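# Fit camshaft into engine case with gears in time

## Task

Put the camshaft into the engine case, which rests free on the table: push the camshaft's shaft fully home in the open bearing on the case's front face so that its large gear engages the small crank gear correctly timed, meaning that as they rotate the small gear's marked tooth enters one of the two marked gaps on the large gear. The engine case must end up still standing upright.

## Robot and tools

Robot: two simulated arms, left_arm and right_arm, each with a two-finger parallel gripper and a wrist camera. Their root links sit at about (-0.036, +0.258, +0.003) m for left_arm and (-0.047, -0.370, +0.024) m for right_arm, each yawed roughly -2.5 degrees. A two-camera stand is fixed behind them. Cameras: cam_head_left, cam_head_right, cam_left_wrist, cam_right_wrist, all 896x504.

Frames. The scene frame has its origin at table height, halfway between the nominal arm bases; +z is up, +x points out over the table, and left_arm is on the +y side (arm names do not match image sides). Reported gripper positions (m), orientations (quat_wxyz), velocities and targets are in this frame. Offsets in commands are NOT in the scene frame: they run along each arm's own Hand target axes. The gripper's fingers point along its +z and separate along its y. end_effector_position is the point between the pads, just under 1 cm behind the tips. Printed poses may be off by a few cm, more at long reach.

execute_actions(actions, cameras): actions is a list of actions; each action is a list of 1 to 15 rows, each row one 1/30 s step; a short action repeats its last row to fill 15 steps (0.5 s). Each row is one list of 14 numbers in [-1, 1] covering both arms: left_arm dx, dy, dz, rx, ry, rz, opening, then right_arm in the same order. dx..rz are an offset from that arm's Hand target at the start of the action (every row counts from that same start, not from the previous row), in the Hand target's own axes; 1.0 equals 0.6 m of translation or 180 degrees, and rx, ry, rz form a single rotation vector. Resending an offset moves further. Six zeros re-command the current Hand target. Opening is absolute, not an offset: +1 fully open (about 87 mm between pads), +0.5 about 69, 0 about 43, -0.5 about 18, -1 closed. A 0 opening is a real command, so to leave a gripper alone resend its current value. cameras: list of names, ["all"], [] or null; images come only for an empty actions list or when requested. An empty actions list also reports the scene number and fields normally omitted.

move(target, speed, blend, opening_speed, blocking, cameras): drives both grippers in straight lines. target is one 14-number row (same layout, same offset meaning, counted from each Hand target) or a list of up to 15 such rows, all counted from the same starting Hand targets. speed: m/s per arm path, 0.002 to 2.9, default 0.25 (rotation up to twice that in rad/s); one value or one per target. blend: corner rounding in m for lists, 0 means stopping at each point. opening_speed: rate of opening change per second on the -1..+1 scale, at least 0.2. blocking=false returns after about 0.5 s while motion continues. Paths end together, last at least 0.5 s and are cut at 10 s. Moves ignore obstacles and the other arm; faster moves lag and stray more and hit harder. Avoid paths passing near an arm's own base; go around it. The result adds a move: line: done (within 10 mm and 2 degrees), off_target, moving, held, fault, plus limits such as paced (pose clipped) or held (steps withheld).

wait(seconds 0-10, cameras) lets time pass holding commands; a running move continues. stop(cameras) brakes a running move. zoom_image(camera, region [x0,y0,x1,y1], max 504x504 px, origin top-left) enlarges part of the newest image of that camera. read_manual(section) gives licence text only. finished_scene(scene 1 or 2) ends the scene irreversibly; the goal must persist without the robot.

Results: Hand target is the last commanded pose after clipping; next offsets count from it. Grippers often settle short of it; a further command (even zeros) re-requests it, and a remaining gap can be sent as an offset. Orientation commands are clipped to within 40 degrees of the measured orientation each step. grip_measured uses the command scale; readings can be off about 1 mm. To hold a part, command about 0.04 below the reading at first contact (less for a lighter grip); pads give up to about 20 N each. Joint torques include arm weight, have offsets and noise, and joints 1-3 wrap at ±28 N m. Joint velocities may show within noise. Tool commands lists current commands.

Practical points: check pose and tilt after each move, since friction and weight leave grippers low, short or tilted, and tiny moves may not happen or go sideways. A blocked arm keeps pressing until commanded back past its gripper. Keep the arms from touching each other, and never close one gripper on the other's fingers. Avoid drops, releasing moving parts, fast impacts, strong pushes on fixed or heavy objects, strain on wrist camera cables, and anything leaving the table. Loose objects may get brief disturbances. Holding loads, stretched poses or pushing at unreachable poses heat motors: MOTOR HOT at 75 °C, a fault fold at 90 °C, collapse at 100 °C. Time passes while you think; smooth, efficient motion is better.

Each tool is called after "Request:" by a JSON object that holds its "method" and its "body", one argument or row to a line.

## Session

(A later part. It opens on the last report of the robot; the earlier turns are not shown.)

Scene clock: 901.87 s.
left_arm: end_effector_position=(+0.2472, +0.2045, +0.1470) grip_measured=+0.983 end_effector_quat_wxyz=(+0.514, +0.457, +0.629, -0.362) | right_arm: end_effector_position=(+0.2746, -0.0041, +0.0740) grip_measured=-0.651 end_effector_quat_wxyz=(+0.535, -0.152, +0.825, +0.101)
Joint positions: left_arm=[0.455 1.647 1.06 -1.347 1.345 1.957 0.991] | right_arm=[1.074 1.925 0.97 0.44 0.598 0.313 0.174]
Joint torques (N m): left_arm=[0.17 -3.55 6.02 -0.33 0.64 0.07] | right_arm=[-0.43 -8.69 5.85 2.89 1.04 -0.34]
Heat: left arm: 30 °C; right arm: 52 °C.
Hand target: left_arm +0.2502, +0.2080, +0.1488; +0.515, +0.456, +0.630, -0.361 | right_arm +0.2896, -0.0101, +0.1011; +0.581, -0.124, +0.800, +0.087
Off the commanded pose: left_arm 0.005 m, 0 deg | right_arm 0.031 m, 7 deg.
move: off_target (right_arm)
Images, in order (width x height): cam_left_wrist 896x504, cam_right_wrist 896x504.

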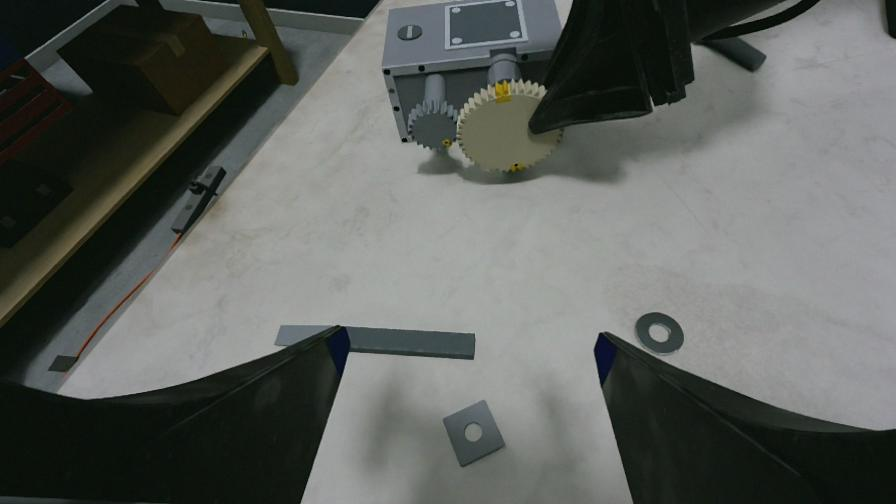

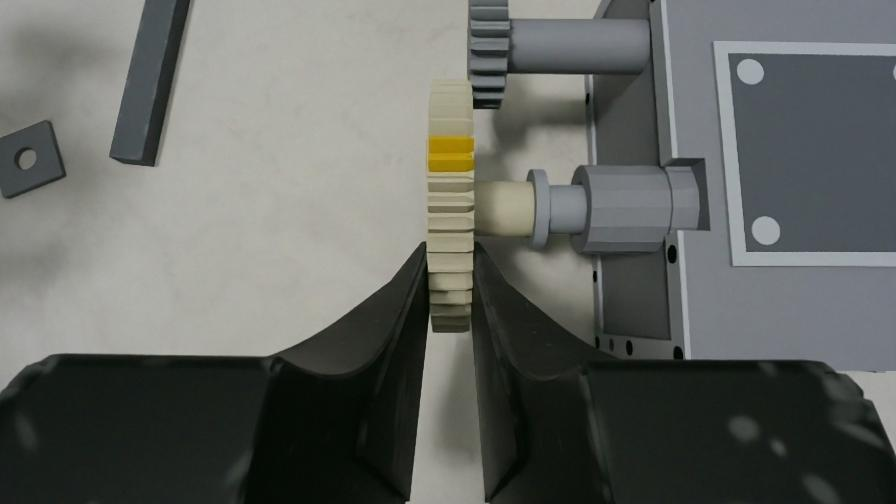

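Request:
{"method": "move", "body": {
  "target": [0,0,0,0,0,0,1,0.0013,0.024,-0.0043,0,0,0,-0.85],
  "speed": 0.04,
  "cameras": []
}}

Request:
{"method": "move", "body": {
  "target": [0,0,0,0,0,0,1,0,0,0,0,0,0,-0.2],
  "opening_speed": 0.6,
  "cameras": ["cam_left_wrist","cam_right_wrist"]
}}

Scene clock: 929.67 s.
left_arm: end_effector_position=(+0.2472, +0.2045, +0.1470) grip_measured=+0.983 end_effector_quat_wxyz=(+0.514, +0.457, +0.629, -0.362) | right_arm: end_effector_position=(+0.2720, -0.0036, +0.0737) grip_measured=-0.644 end_effector_quat_wxyz=(+0.542, -0.148, +0.822, +0.091)
Joint positions: left_arm=[0.455 1.647 1.06 -1.347 1.345 1.957 0.991] | right_arm=[1.092 1.933 0.97 0.448 0.638 0.313 0.178]
Joint torques (N m): left_arm=[0.2 -3.54 6.02 -0.33 0.62 0.06] | right_arm=[0.79 -7.6 8.91 2.63 0.97 -0.19]
Heat: left arm: 30 °C; right arm: 49 °C.
Hand target: left_arm +0.2502, +0.2080, +0.1488; +0.515, +0.456, +0.630, -0.361 | right_arm +0.2828, +0.0028, +0.1012; +0.581, -0.124, +0.800, +0.087
Off the commanded pose: left_arm 0.005 m, 0 deg | right_arm 0.030 m, 6 deg.
move: off_target (right_arm)
No camera images: "cameras" was empty.

Scene clock: 930.97 s.
left_arm: end_effector_position=(+0.2472, +0.2045, +0.1470) grip_measured=+0.983 end_effector_quat_wxyz=(+0.514, +0.457, +0.629, -0.362) | right_arm: end_effector_position=(+0.2777, -0.0091, +0.0817) grip_measured=-0.200 end_effector_quat_wxyz=(+0.563, -0.136, +0.812, +0.070)
Joint positions: left_arm=[0.455 1.647 1.06 -1.347 1.345 1.957 0.991] | right_arm=[1.098 1.933 0.97 0.476 0.705 0.289 0.4]
Joint torques (N m): left_arm=[0.18 -3.54 6.01 -0.33 0.63 0.07] | right_arm=[0.42 -7.51 8.8 2.4 0.32 0.01]
Heat: left arm: 30 °C; right arm: 49 °C.
Hand target: left_arm +0.2502, +0.2080, +0.1488; +0.515, +0.456, +0.630, -0.361 | right_arm +0.2828, +0.0028, +0.1012; +0.581, -0.124, +0.800, +0.087
Off the commanded pose: left_arm 0.005 m, 0 deg | right_arm 0.023 m, 3 deg.
move: off_target (right_arm)
Images, in order (width x height): cam_left_wrist 896x504, cam_right_wrist 896x504.

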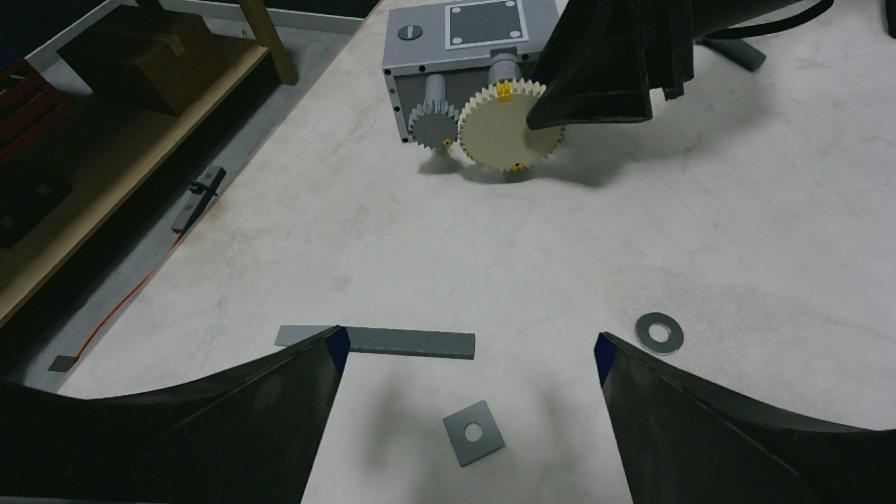

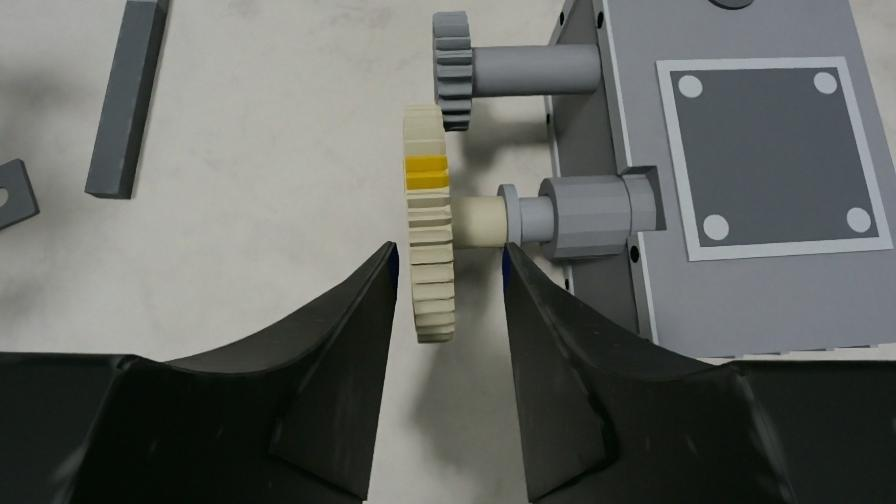

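Request:
{"method": "move", "body": {
  "target": [
    [0,0,0,0,0,0,1,0,0,-0.067,0,0,0,-0.2],
    [0,0,0,0,0,0,1,-0.09,-0.0017,-0.05,-0.006,0.2,-0.006,-0.2],
    [0,0,0,0,0,0,1,-0.077,-0.0017,-0.0163,-0.0117,0.333,-0.013,-0.2]
  ],
  "blend": [0.01,0.02,0],
  "speed": 0.12,
  "cameras": ["cam_left_wrist","cam_right_wrist","cam_head_left"]
}}

Scene clock: 952.73 s.
left_arm: end_effector_position=(+0.2472, +0.2045, +0.1470) grip_measured=+0.983 end_effector_quat_wxyz=(+0.514, +0.457, +0.629, -0.362) | right_arm: end_effector_position=(+0.2841, +0.0029, +0.1417) grip_measured=-0.200 end_effector_quat_wxyz=(+0.138, -0.173, +0.974, +0.040)
Joint positions: left_arm=[0.455 1.647 1.06 -1.347 1.345 1.957 0.991] | right_arm=[0.887 2.591 2.835 -1.547 0.108 0.48 0.4]
Joint torques (N m): left_arm=[0.17 -3.51 6.02 -0.33 0.63 0.06] | right_arm=[-0.73 -9.74 8.8 1.12 0.1 -0.06]
Heat: left arm: 30 °C; right arm: 45 °C.
Hand target: left_arm +0.2502, +0.2080, +0.1488; +0.515, +0.456, +0.630, -0.361 | right_arm +0.2878, +0.0036, +0.1480; +0.103, -0.177, +0.979, +0.016
Off the commanded pose: left_arm 0.005 m, 0 deg | right_arm 0.007 m, 5 deg.
elbow stopped short (right arm): the move would have taken joint 3 (elbow) straighter than the controller allows.
move: off_target (right_arm)
Images, in order (width x height): cam_head_left 896x504, cam_left_wrist 896x504, cam_right_wrist 896x504.

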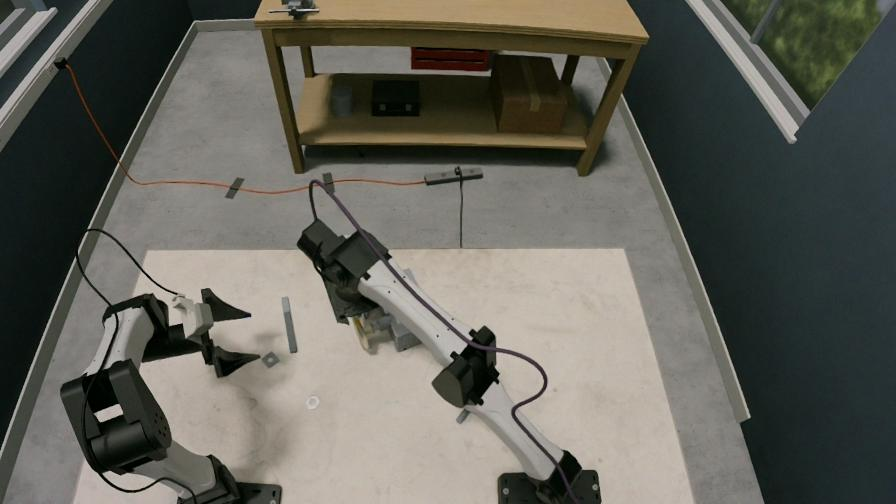

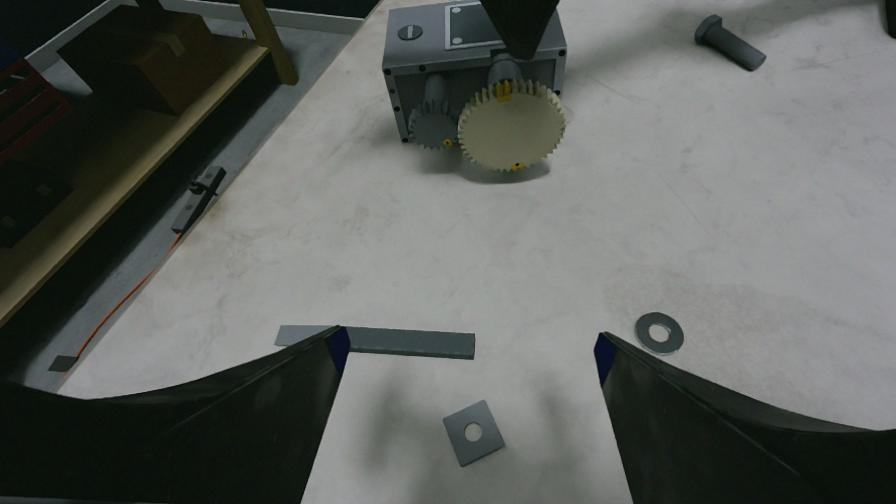

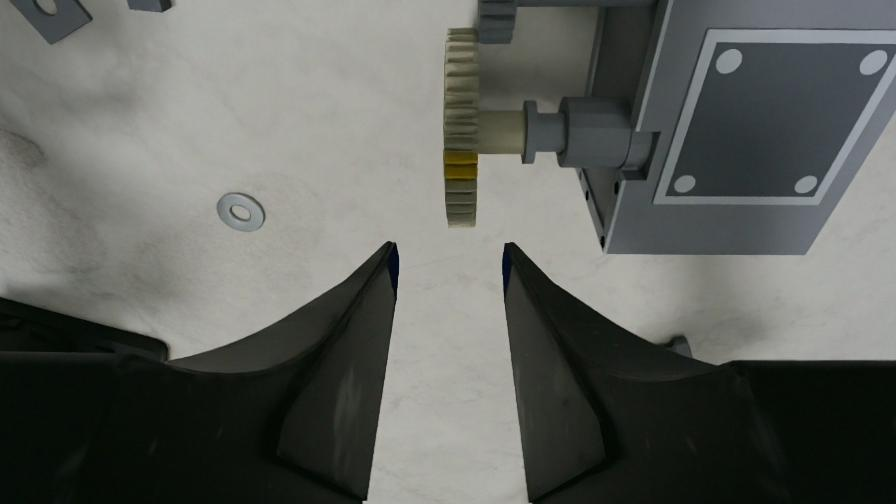

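Request:
{"method": "move", "body": {
  "target": [0,0,0,0,0,0,1,0.004,-0.0067,0.08,0,0,0,-0.2],
  "speed": 0.08,
  "cameras": ["cam_left_wrist","cam_right_wrist"]
}}

Scene clock: 963.47 s.
left_arm: end_effector_position=(+0.2472, +0.2045, +0.1470) grip_measured=+0.983 end_effector_quat_wxyz=(+0.514, +0.457, +0.629, -0.362) | right_arm: end_effector_position=(+0.2884, -0.0023, +0.0929) grip_measured=-0.200 end_effector_quat_wxyz=(+0.100, -0.176, +0.979, +0.009)
Joint positions: left_arm=[0.455 1.647 1.06 -1.347 1.345 1.957 0.991] | right_arm=[0.874 2.694 2.835 -1.542 0.106 0.468 0.4]
Joint torques (N m): left_arm=[0.18 -3.55 6.04 -0.33 0.63 0.06] | right_arm=[-0.64 -10.54 8.95 1.12 0.09 -0.06]
Heat: left arm: 30 °C; right arm: 46 °C.
Hand target: left_arm +0.2502, +0.2080, +0.1488; +0.515, +0.456, +0.630, -0.361 | right_arm +0.2963, +0.0023, +0.1006; +0.103, -0.177, +0.979, +0.016
Off the commanded pose: left_arm 0.005 m, 0 deg | right_arm 0.012 m, 1 deg.
elbow stopped short (right arm): the move would have taken joint 3 (elbow) straighter than the controller allows.
move: off_target (right_arm)
Images, in order (width x height): cam_left_wrist 896x504, cam_right_wrist 896x504.

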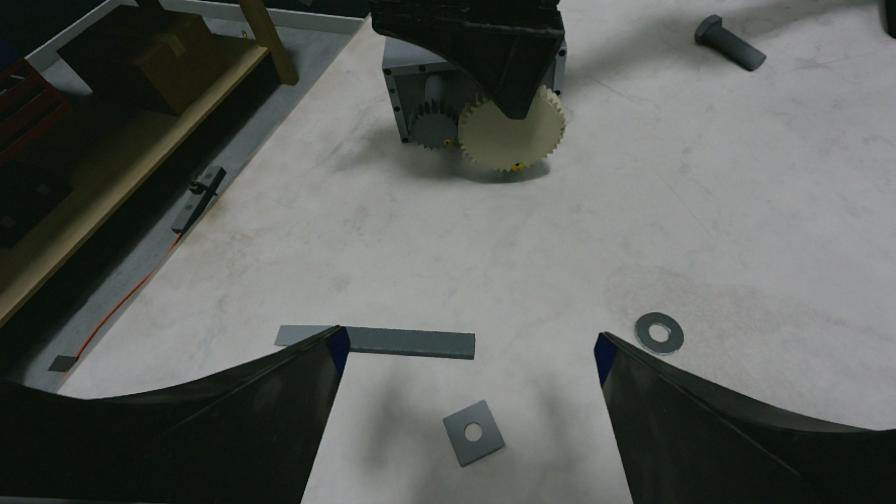

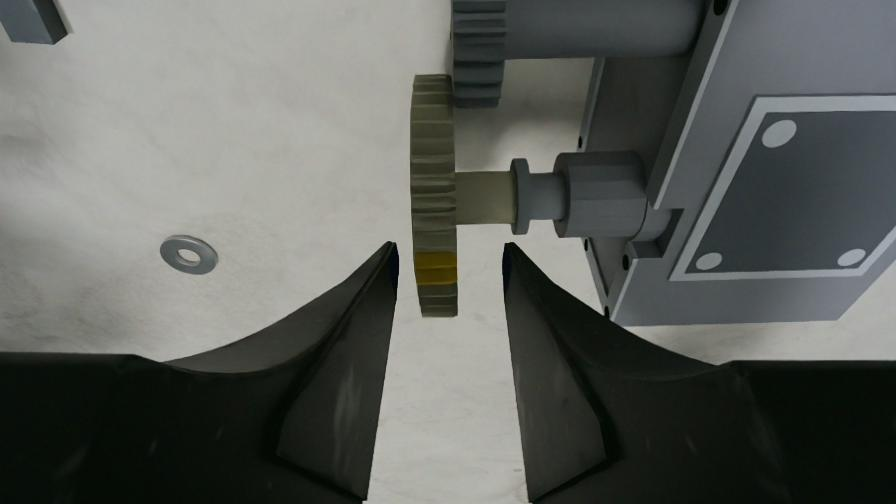

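Request:
{"method": "move", "body": {
  "target": [0,0,0,0,0,0,1,0,0.0083,0.01,0,0,0,-0.2],
  "speed": 0.08,
  "cameras": ["cam_right_wrist"]
}}

Scene clock: 970.20 s.
left_arm: end_effector_position=(+0.2472, +0.2045, +0.1470) grip_measured=+0.983 end_effector_quat_wxyz=(+0.514, +0.457, +0.629, -0.362) | right_arm: end_effector_position=(+0.2906, +0.0000, +0.0884) grip_measured=-0.200 end_effector_quat_wxyz=(+0.102, -0.176, +0.979, +0.011)
Joint positions: left_arm=[0.455 1.647 1.06 -1.347 1.345 1.957 0.991] | right_arm=[0.874 2.703 2.835 -1.527 0.106 0.467 0.4]
Joint torques (N m): left_arm=[0.17 -3.54 6.02 -0.32 0.63 0.06] | right_arm=[-0.14 -10.28 8.94 1.13 0.11 0.04]
Heat: left arm: 30 °C; right arm: 48 °C.
Hand target: left_arm +0.2502, +0.2080, +0.1488; +0.515, +0.456, +0.630, -0.361 | right_arm +0.2957, +0.0074, +0.0948; +0.103, -0.177, +0.979, +0.016
Off the commanded pose: left_arm 0.005 m, 0 deg | right_arm 0.011 m, 1 deg.
elbow stopped short (right arm): the move would have taken joint 3 (elbow) straighter than the controller allows.
move: off_target (right_arm)
Images, in order (width x height): cam_right_wrist 896x504.

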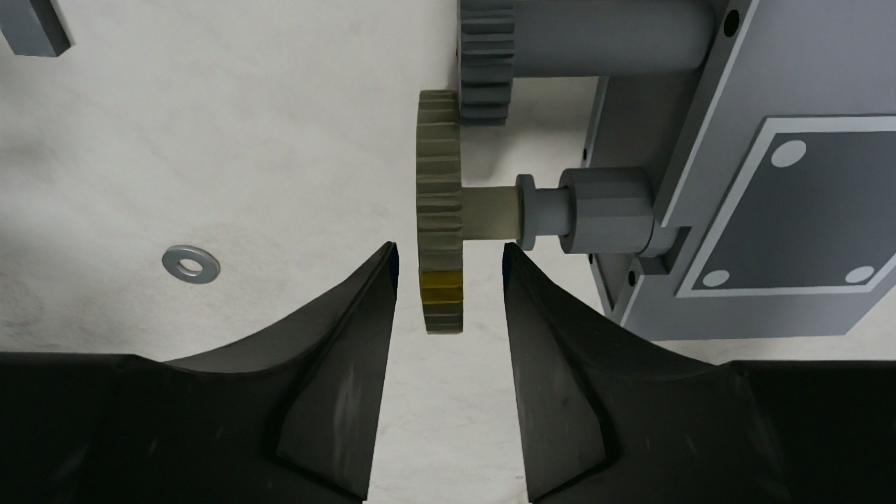

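Request:
{"method": "move", "body": {
  "target": [0,0,0,0,0,0,1,0,0,0,0,0,0,-0.85],
  "opening_speed": 0.6,
  "cameras": ["cam_right_wrist"]
}}

Request:
{"method": "move", "body": {
  "target": [
    [0,0,0,0,0,0,1,0.0133,0,-0.0097,0,-0.178,0,-0.85],
    [0,0,0,0,0,0,1,0.0232,0,-0.0065,0,-0.35,0,-0.85]
  ],
  "speed": 0.09,
  "blend": [0.005,0],
  "cameras": ["cam_left_wrist","cam_right_wrist"]
}}

Request:
{"method": "zoom_image", "body": {
  "camera": "cam_left_wrist",
  "region": [400, 20, 600, 220]
}}

Scene clock: 988.30 s.
left_arm: end_effector_position=(+0.2472, +0.2045, +0.1470) grip_measured=+0.983 end_effector_quat_wxyz=(+0.514, +0.457, +0.629, -0.362) | right_arm: end_effector_position=(+0.2902, +0.0018, +0.0885) grip_measured=-0.649 end_effector_quat_wxyz=(+0.101, -0.176, +0.979, +0.016)
Joint positions: left_arm=[0.455 1.647 1.06 -1.347 1.345 1.957 0.991] | right_arm=[0.874 2.703 2.835 -1.523 0.097 0.467 0.175]
Joint torques (N m): left_arm=[0.18 -3.52 6.04 -0.34 0.63 0.06] | right_arm=[-0.18 -10.29 8.88 1.11 0.18 0.03]
Heat: left arm: 30 °C; right arm: 47 °C.
Hand target: left_arm +0.2502, +0.2080, +0.1488; +0.515, +0.456, +0.630, -0.361 | right_arm +0.2958, +0.0074, +0.0948; +0.103, -0.177, +0.979, +0.016
Off the commanded pose: left_arm 0.005 m, 0 deg | right_arm 0.010 m, 0 deg.
elbow stopped short (right arm): the move would have taken joint 3 (elbow) straighter than the controller allows.
move: done
Images, in order (width x height): cam_right_wrist 896x504.

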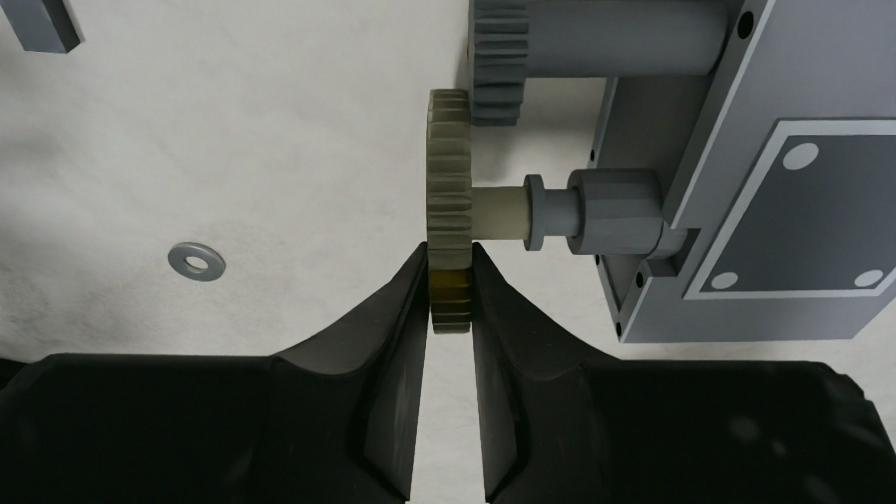

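Scene clock: 994.83 s.
left_arm: end_effector_position=(+0.2472, +0.2045, +0.1470) grip_measured=+0.983 end_effector_quat_wxyz=(+0.514, +0.457, +0.629, -0.362) | right_arm: end_effector_position=(+0.2840, +0.0006, +0.0879) grip_measured=-0.644 end_effector_quat_wxyz=(+0.583, -0.151, +0.791, +0.107)
Joint positions: left_arm=[0.455 1.647 1.06 -1.347 1.345 1.957 0.991] | right_arm=[1.079 1.945 0.933 0.634 0.631 0.224 0.178]
Joint torques (N m): left_arm=[0.2 -3.55 6.02 -0.34 0.63 0.07] | right_arm=[1.25 -7.08 5.01 2.66 0.58 -0.05]
Heat: left arm: 30 °C; right arm: 48 °C.
Hand target: left_arm +0.2502, +0.2080, +0.1488; +0.515, +0.456, +0.630, -0.361 | right_arm +0.2823, +0.0022, +0.0957; +0.599, -0.142, +0.781, +0.106
Off the commanded pose: left_arm 0.005 m, 0 deg | right_arm 0.008 m, 2 deg.
move: done
Images, in order (width x height): cam_left_wrist 896x504, cam_right_wrist 896x504.

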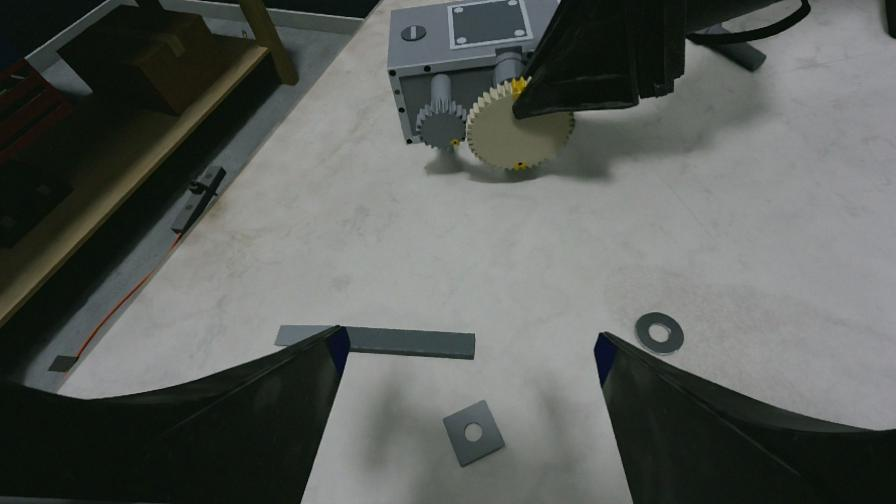

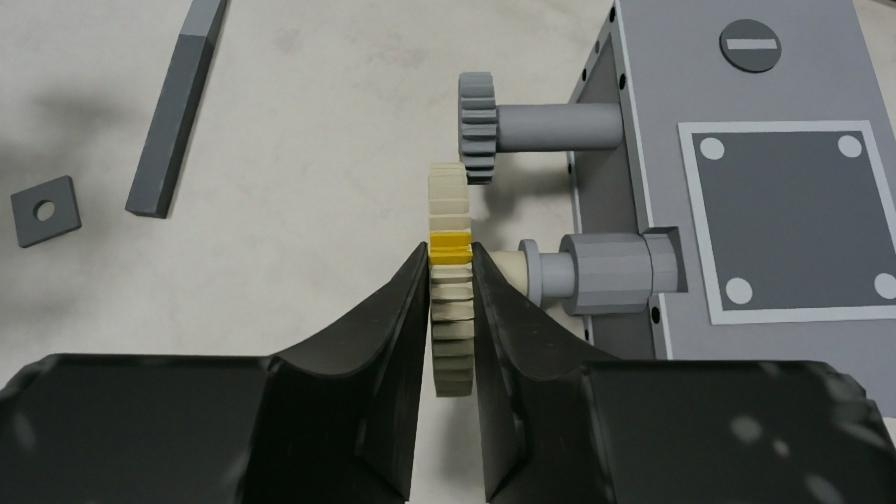

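Scaled by 2.520 from the camera's 896x504 image, which has a finer 1280x720 frame.

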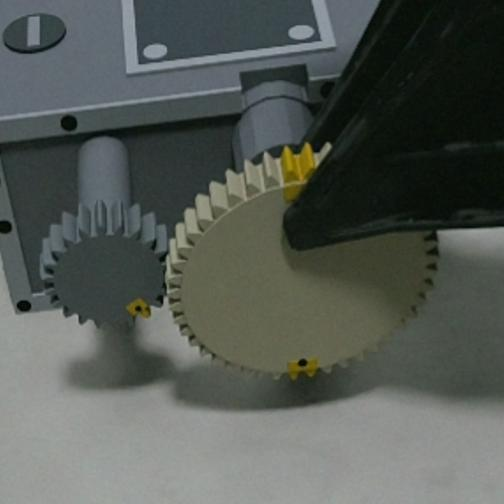

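Request:
{"method": "move", "body": {
  "target": [0,0,0,0,0,0,1,0.023,0,-0.0158,0,0,0,-0.85],
  "speed": 0.04,
  "cameras": ["cam_left_wrist","cam_right_wrist"]
}}

Request:
{"method": "zoom_image", "body": {
  "camera": "cam_left_wrist",
  "region": [400, 20, 600, 220]
}}

Scene clock: 1016.53 s.
left_arm: end_effector_position=(+0.2472, +0.2045, +0.1470) grip_measured=+0.983 end_effector_quat_wxyz=(+0.514, +0.457, +0.629, -0.362) | right_arm: end_effector_position=(+0.2777, -0.0015, +0.0874) grip_measured=-0.638 end_effector_quat_wxyz=(+0.595, -0.147, +0.782, +0.112)
Joint positions: left_arm=[0.455 1.647 1.06 -1.347 1.345 1.957 0.991] | right_arm=[1.096 1.945 0.886 0.718 0.654 0.213 0.181]
Joint torques (N m): left_arm=[0.18 -3.55 6.02 -0.33 0.63 0.06] | right_arm=[1.66 -6.48 4.22 2.36 0.54 0.13]
Heat: left arm: 30 °C; right arm: 44 °C.
Hand target: left_arm +0.2502, +0.2080, +0.1488; +0.515, +0.456, +0.630, -0.361 | right_arm +0.2704, -0.0022, +0.0849; +0.599, -0.142, +0.781, +0.106
Off the commanded pose: left_arm 0.005 m, 0 deg | right_arm 0.008 m, 1 deg.
move: done
Images, in order (width x height): cam_left_wrist 896x504, cam_right_wrist 896x504.

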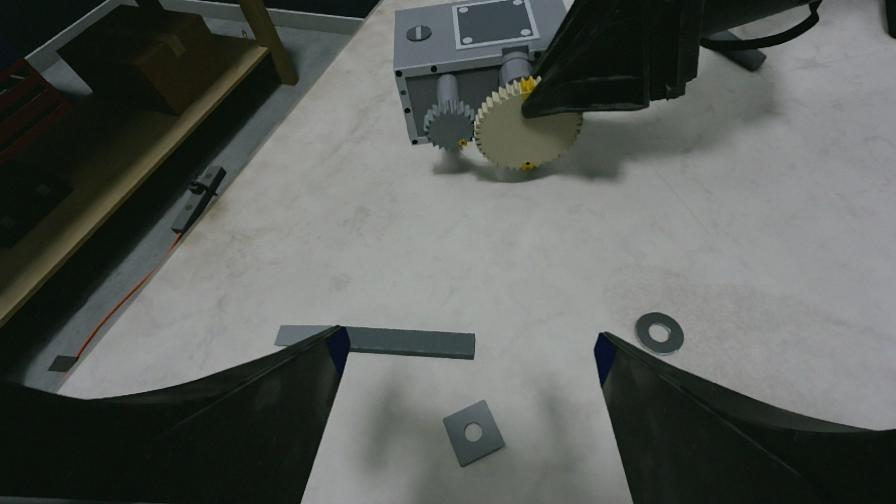

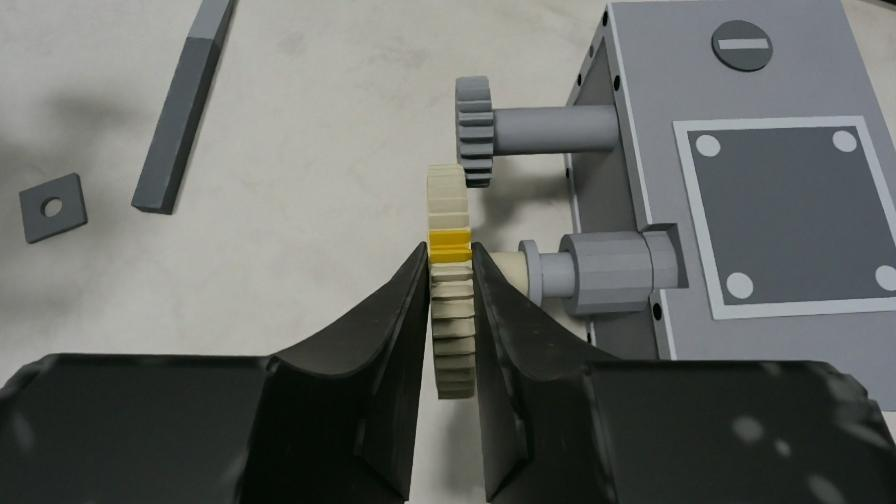

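Scaled by 2.520 from the camera's 896x504 image, which has a finer 1280x720 frame.

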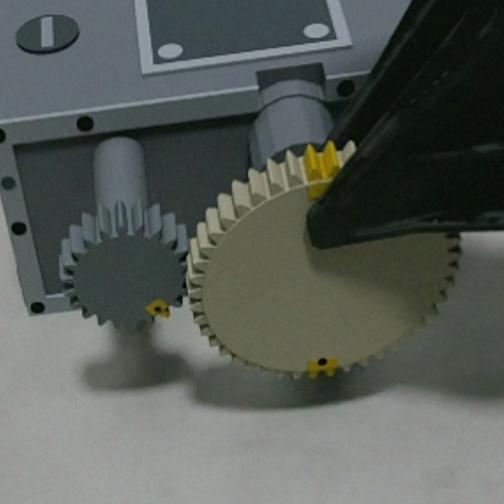

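Request:
{"method": "move", "body": {
  "target": [0,0,0,0,0,0,1,0,0,0,0,0,0,-0.2],
  "opening_speed": 0.6,
  "cameras": []
}}

Request:
{"method": "move", "body": {
  "target": [
    [0,0,0,0,0,0,1,-0.01,0,-0.09,0,0,0,-0.2],
    [0,0,0,0,0,0,1,0.0095,-0.0007,-0.06,0,0.055,0,-0.2]
  ],
  "speed": 0.1,
  "cameras": ["cam_left_wrist","cam_right_wrist"]
}}

Scene clock: 1032.27 s.
left_arm: end_effector_position=(+0.2472, +0.2045, +0.1470) grip_measured=+0.983 end_effector_quat_wxyz=(+0.514, +0.457, +0.629, -0.362) | right_arm: end_effector_position=(+0.2736, -0.0028, +0.0864) grip_measured=-0.200 end_effector_quat_wxyz=(+0.598, -0.145, +0.782, +0.103)
Joint positions: left_arm=[0.455 1.647 1.06 -1.347 1.345 1.957 0.991] | right_arm=[1.111 1.945 0.88 0.718 0.685 0.213 0.4]
Joint torques (N m): left_arm=[0.17 -3.54 6.02 -0.33 0.63 0.06] | right_arm=[0.61 -6.54 4.75 2.36 0.27 0.12]
Heat: left arm: 30 °C; right arm: 42 °C.
Hand target: left_arm +0.2502, +0.2080, +0.1488; +0.515, +0.456, +0.630, -0.361 | right_arm +0.2703, -0.0022, +0.0848; +0.599, -0.142, +0.781, +0.106
Off the commanded pose: left_arm 0.005 m, 0 deg | right_arm 0.004 m, 0 deg.
move: done
No camera images: "cameras" was empty.

Scene clock: 1034.97 s.
left_arm: end_effector_position=(+0.2472, +0.2045, +0.1470) grip_measured=+0.983 end_effector_quat_wxyz=(+0.514, +0.457, +0.629, -0.362) | right_arm: end_effector_position=(+0.2296, -0.0248, +0.0762) grip_measured=-0.200 end_effector_quat_wxyz=(+0.522, -0.168, +0.833, +0.076)
Joint positions: left_arm=[0.455 1.647 1.06 -1.347 1.345 1.957 0.991] | right_arm=[1.164 1.798 0.865 0.325 0.681 0.359 0.4]
Joint torques (N m): left_arm=[0.2 -3.54 6.01 -0.34 0.62 0.06] | right_arm=[-0.79 -6.15 8.95 2.07 0.25 0.24]
Heat: left arm: 30 °C; right arm: 42 °C.
Hand target: left_arm +0.2502, +0.2080, +0.1488; +0.515, +0.456, +0.630, -0.361 | right_arm +0.2365, -0.0152, +0.0886; +0.529, -0.151, +0.830, +0.094
Off the commanded pose: left_arm 0.005 m, 0 deg | right_arm 0.017 m, 3 deg.
move: off_target (right_arm)
Images, in order (width x height): cam_left_wrist 896x504, cam_right_wrist 896x504.

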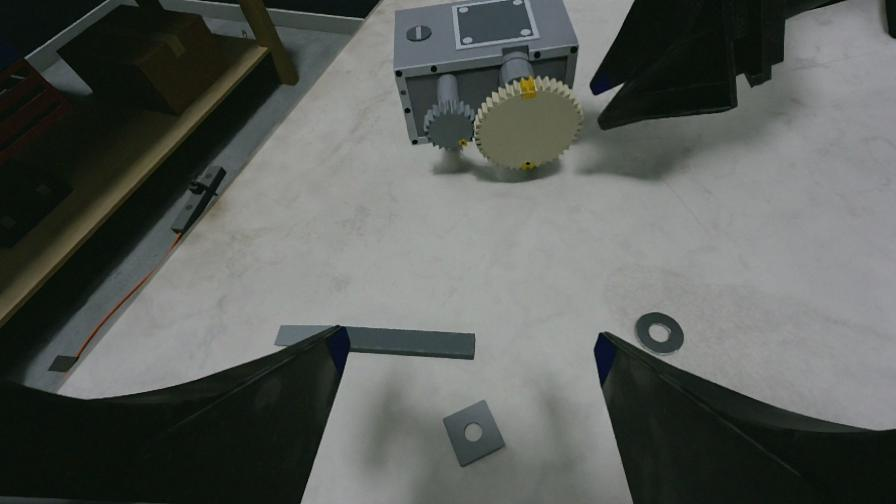

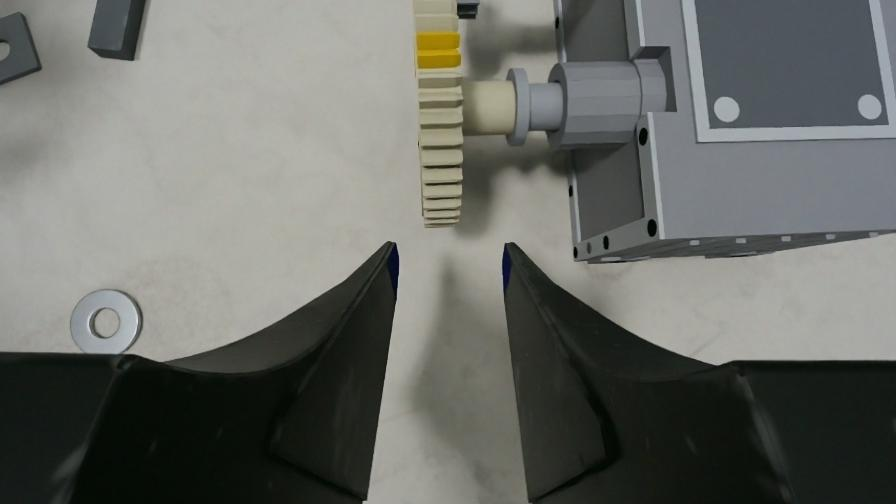

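Request:
{"method": "move", "body": {
  "target": [
    [0,0,0,0,0,0,1,-0.065,0.005,0.0,0,0,0,-0.2],
    [0,0,0,0,0,0,1,-0.055,0.005,0.042,0,0,0,-0.2]
  ],
  "speed": 0.1,
  "cameras": ["cam_left_wrist","cam_right_wrist"]
}}

Scene clock: 1045.97 s.
left_arm: end_effector_position=(+0.2472, +0.2045, +0.1470) grip_measured=+0.983 end_effector_quat_wxyz=(+0.514, +0.457, +0.629, -0.362) | right_arm: end_effector_position=(+0.2607, -0.0117, +0.0921) grip_measured=-0.200 end_effector_quat_wxyz=(+0.515, -0.161, +0.839, +0.075)
Joint positions: left_arm=[0.455 1.647 1.06 -1.347 1.345 1.957 0.991] | right_arm=[1.1 1.846 1.016 0.225 0.629 0.341 0.4]
Joint torques (N m): left_arm=[0.17 -3.55 6.01 -0.33 0.63 0.06] | right_arm=[-0.55 -6.42 9.72 2.36 0.21 -0.01]
Heat: left arm: 30 °C; right arm: 42 °C.
Hand target: left_arm +0.2502, +0.2080, +0.1488; +0.515, +0.456, +0.630, -0.361 | right_arm +0.2699, +0.0005, +0.1080; +0.530, -0.151, +0.829, +0.094
Off the commanded pose: left_arm 0.005 m, 0 deg | right_arm 0.022 m, 3 deg.
move: off_target (right_arm)
Images, in order (width x height): cam_left_wrist 896x504, cam_right_wrist 896x504.

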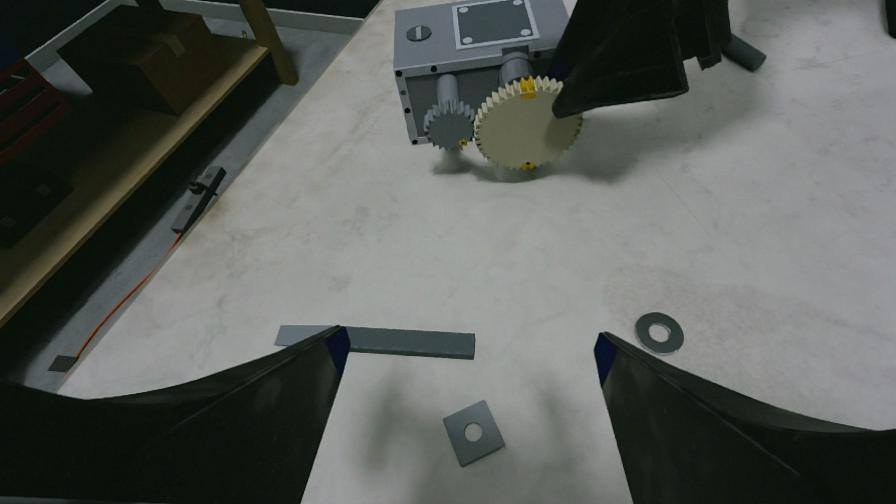

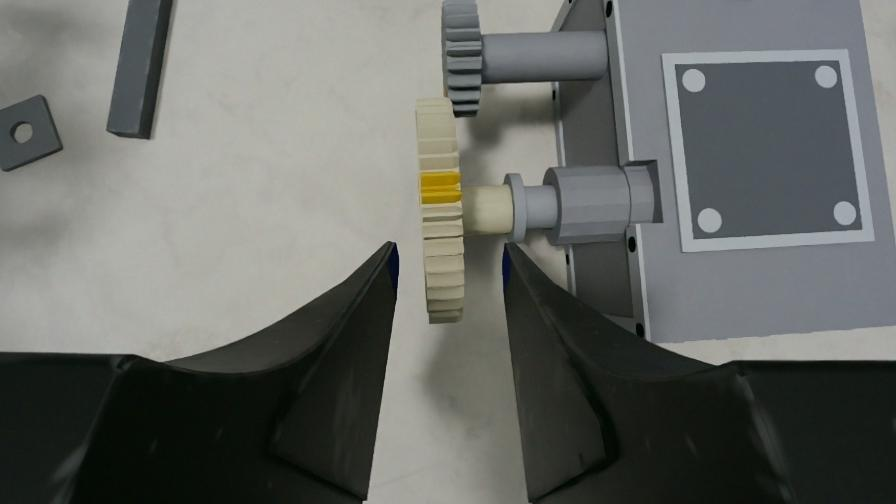

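Request:
{"method": "move", "body": {
  "target": [0,0,0,0,0,0,1,0,0.004,0,0,0,0,-0.85],
  "opening_speed": 0.6,
  "cameras": []
}}

Request:
{"method": "move", "body": {
  "target": [
    [0,0,0,0,0,0,1,0.043,0,0.003,0,-0.055,0,-0.85],
    [0,0,0,0,0,0,1,0.071,0,0.015,0,-0.11,0,-0.85]
  ],
  "speed": 0.05,
  "blend": [0.005,0],
  "cameras": ["cam_left_wrist","cam_right_wrist"]
}}

Request:
{"method": "zoom_image", "body": {
  "camera": "cam_left_wrist",
  "region": [400, 20, 600, 220]
}}

Scene clock: 1060.57 s.
left_arm: end_effector_position=(+0.2472, +0.2045, +0.1470) grip_measured=+0.983 end_effector_quat_wxyz=(+0.514, +0.457, +0.629, -0.362) | right_arm: end_effector_position=(+0.2618, -0.0086, +0.0940) grip_measured=-0.651 end_effector_quat_wxyz=(+0.516, -0.160, +0.838, +0.079)
Joint positions: left_arm=[0.455 1.647 1.06 -1.347 1.345 1.957 0.991] | right_arm=[1.1 1.849 1.026 0.227 0.625 0.341 0.175]
Joint torques (N m): left_arm=[0.18 -3.54 6.02 -0.34 0.62 0.07] | right_arm=[-0.17 -6.26 9.61 2.28 0.28 0.05]
Heat: left arm: 30 °C; right arm: 42 °C.
Hand target: left_arm +0.2502, +0.2080, +0.1488; +0.515, +0.456, +0.630, -0.361 | right_arm +0.2690, +0.0027, +0.1078; +0.529, -0.151, +0.830, +0.094
Off the commanded pose: left_arm 0.005 m, 0 deg | right_arm 0.020 m, 3 deg.
move: off_target (right_arm)
No camera images: "cameras" was empty.

Scene clock: 1064.53 s.
left_arm: end_effector_position=(+0.2472, +0.2045, +0.1470) grip_measured=+0.983 end_effector_quat_wxyz=(+0.514, +0.457, +0.629, -0.362) | right_arm: end_effector_position=(+0.2689, +0.0007, +0.0922) grip_measured=-0.654 end_effector_quat_wxyz=(+0.685, -0.103, +0.709, +0.133)
Joint positions: left_arm=[0.455 1.647 1.06 -1.347 1.345 1.957 0.991] | right_arm=[1.16 2.11 0.782 1.292 0.781 0.071 0.173]
Joint torques (N m): left_arm=[0.17 -3.55 6.04 -0.33 0.62 0.06] | right_arm=[0.77 -4.85 2.62 1.59 -0.04 0.17]
Heat: left arm: 30 °C; right arm: 41 °C.
Hand target: left_arm +0.2502, +0.2080, +0.1488; +0.515, +0.456, +0.630, -0.361 | right_arm +0.2600, -0.0008, +0.0655; +0.664, -0.132, +0.726, +0.118
Off the commanded pose: left_arm 0.005 m, 0 deg | right_arm 0.028 m, 5 deg.
move: off_target (right_arm)
Images, in order (width x height): cam_left_wrist 896x504, cam_right_wrist 896x504.

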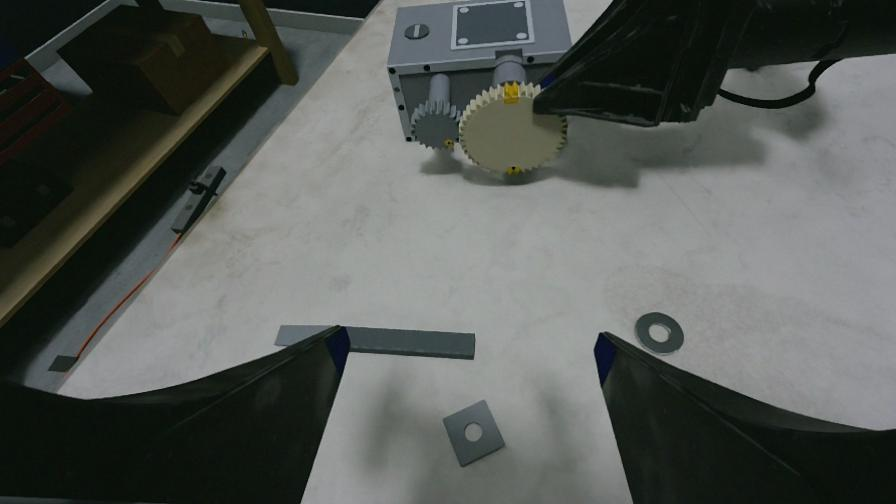

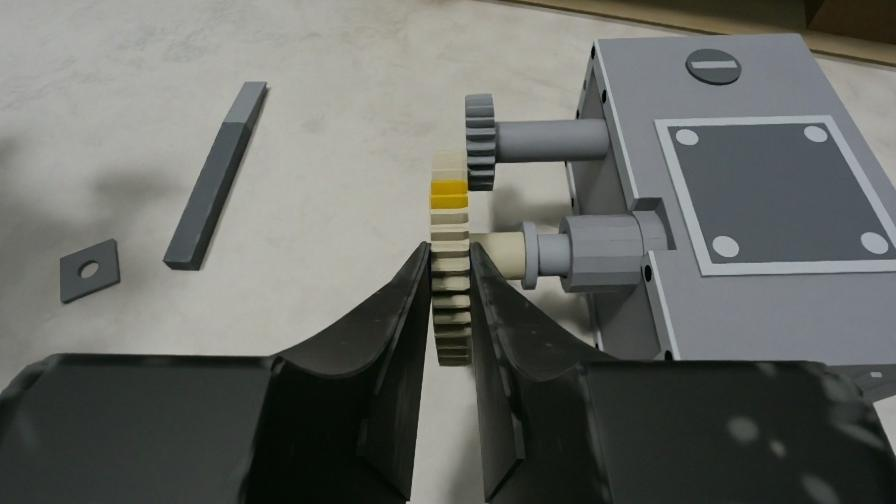

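Scaled by 2.520 from the camera's 896x504 image, which has a finer 1280x720 frame.

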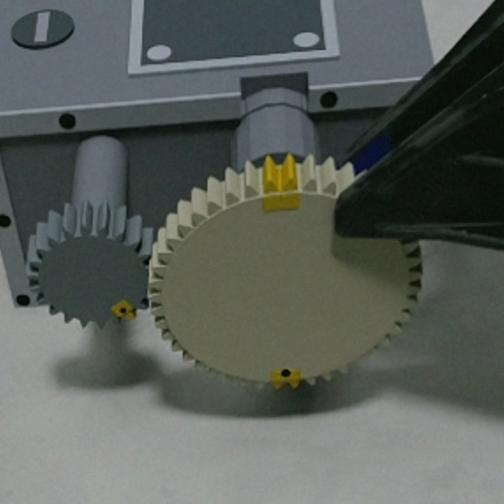

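Request:
{"method": "move", "body": {
  "target": [0,0,0,0,0,0,1,-0.033,0.02,-0.003,0,0,0,-0.85],
  "speed": 0.05,
  "cameras": ["cam_right_wrist","cam_left_wrist"]
}}

Request:
{"method": "zoom_image", "body": {
  "camera": "cam_right_wrist",
  "region": [400, 60, 700, 320]
}}

Scene clock: 1081.50 s.
left_arm: end_effector_position=(+0.2472, +0.2045, +0.1470) grip_measured=+0.983 end_effector_quat_wxyz=(+0.514, +0.457, +0.629, -0.362) | right_arm: end_effector_position=(+0.2638, +0.0006, +0.0876) grip_measured=-0.654 end_effector_quat_wxyz=(+0.676, -0.116, +0.719, +0.113)
Joint positions: left_arm=[0.455 1.647 1.06 -1.347 1.345 1.957 0.991] | right_arm=[1.177 2.092 0.791 1.213 0.808 0.069 0.173]
Joint torques (N m): left_arm=[0.17 -3.54 6.01 -0.33 0.62 0.06] | right_arm=[1.46 -7.73 5.87 1.41 0 0.22]
Heat: left arm: 30 °C; right arm: 40 °C.
Hand target: left_arm +0.2502, +0.2080, +0.1488; +0.515, +0.456, +0.630, -0.361 | right_arm +0.2558, +0.0104, +0.0854; +0.664, -0.132, +0.726, +0.118
Off the commanded pose: left_arm 0.005 m, 0 deg | right_arm 0.013 m, 3 deg.
move: off_target (right_arm)
Images, in order (width x height): cam_left_wrist 896x504, cam_right_wrist 896x504.

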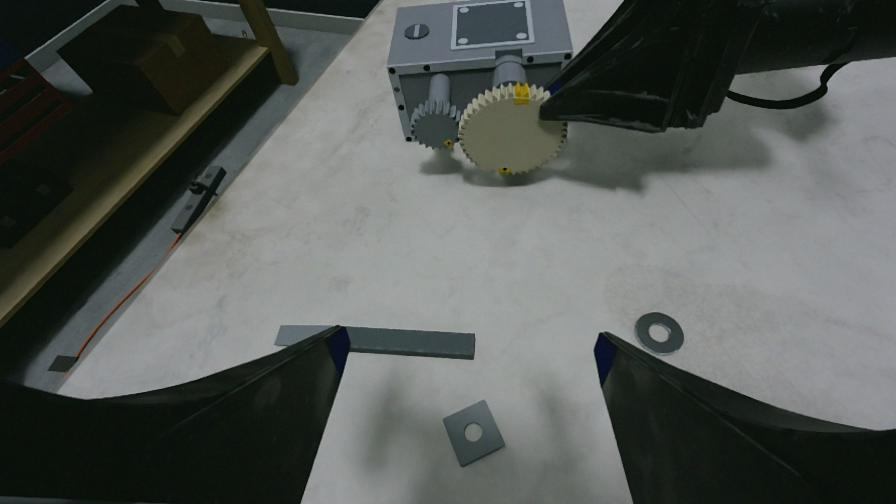

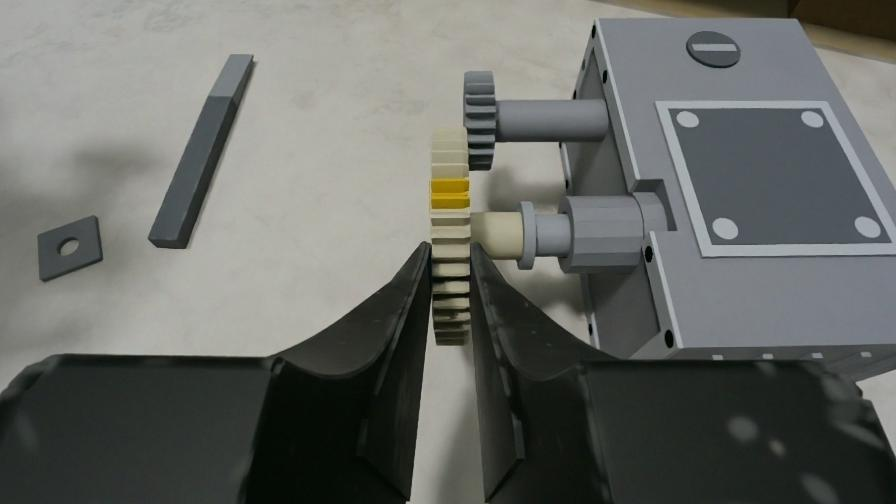

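Scaled by 1.680 from the camera's 896x504 image, which has a finer 1280x720 frame.

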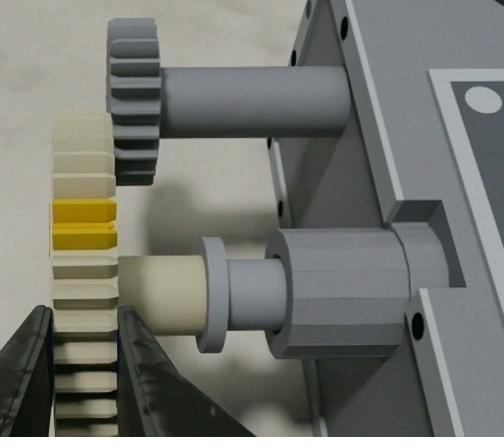

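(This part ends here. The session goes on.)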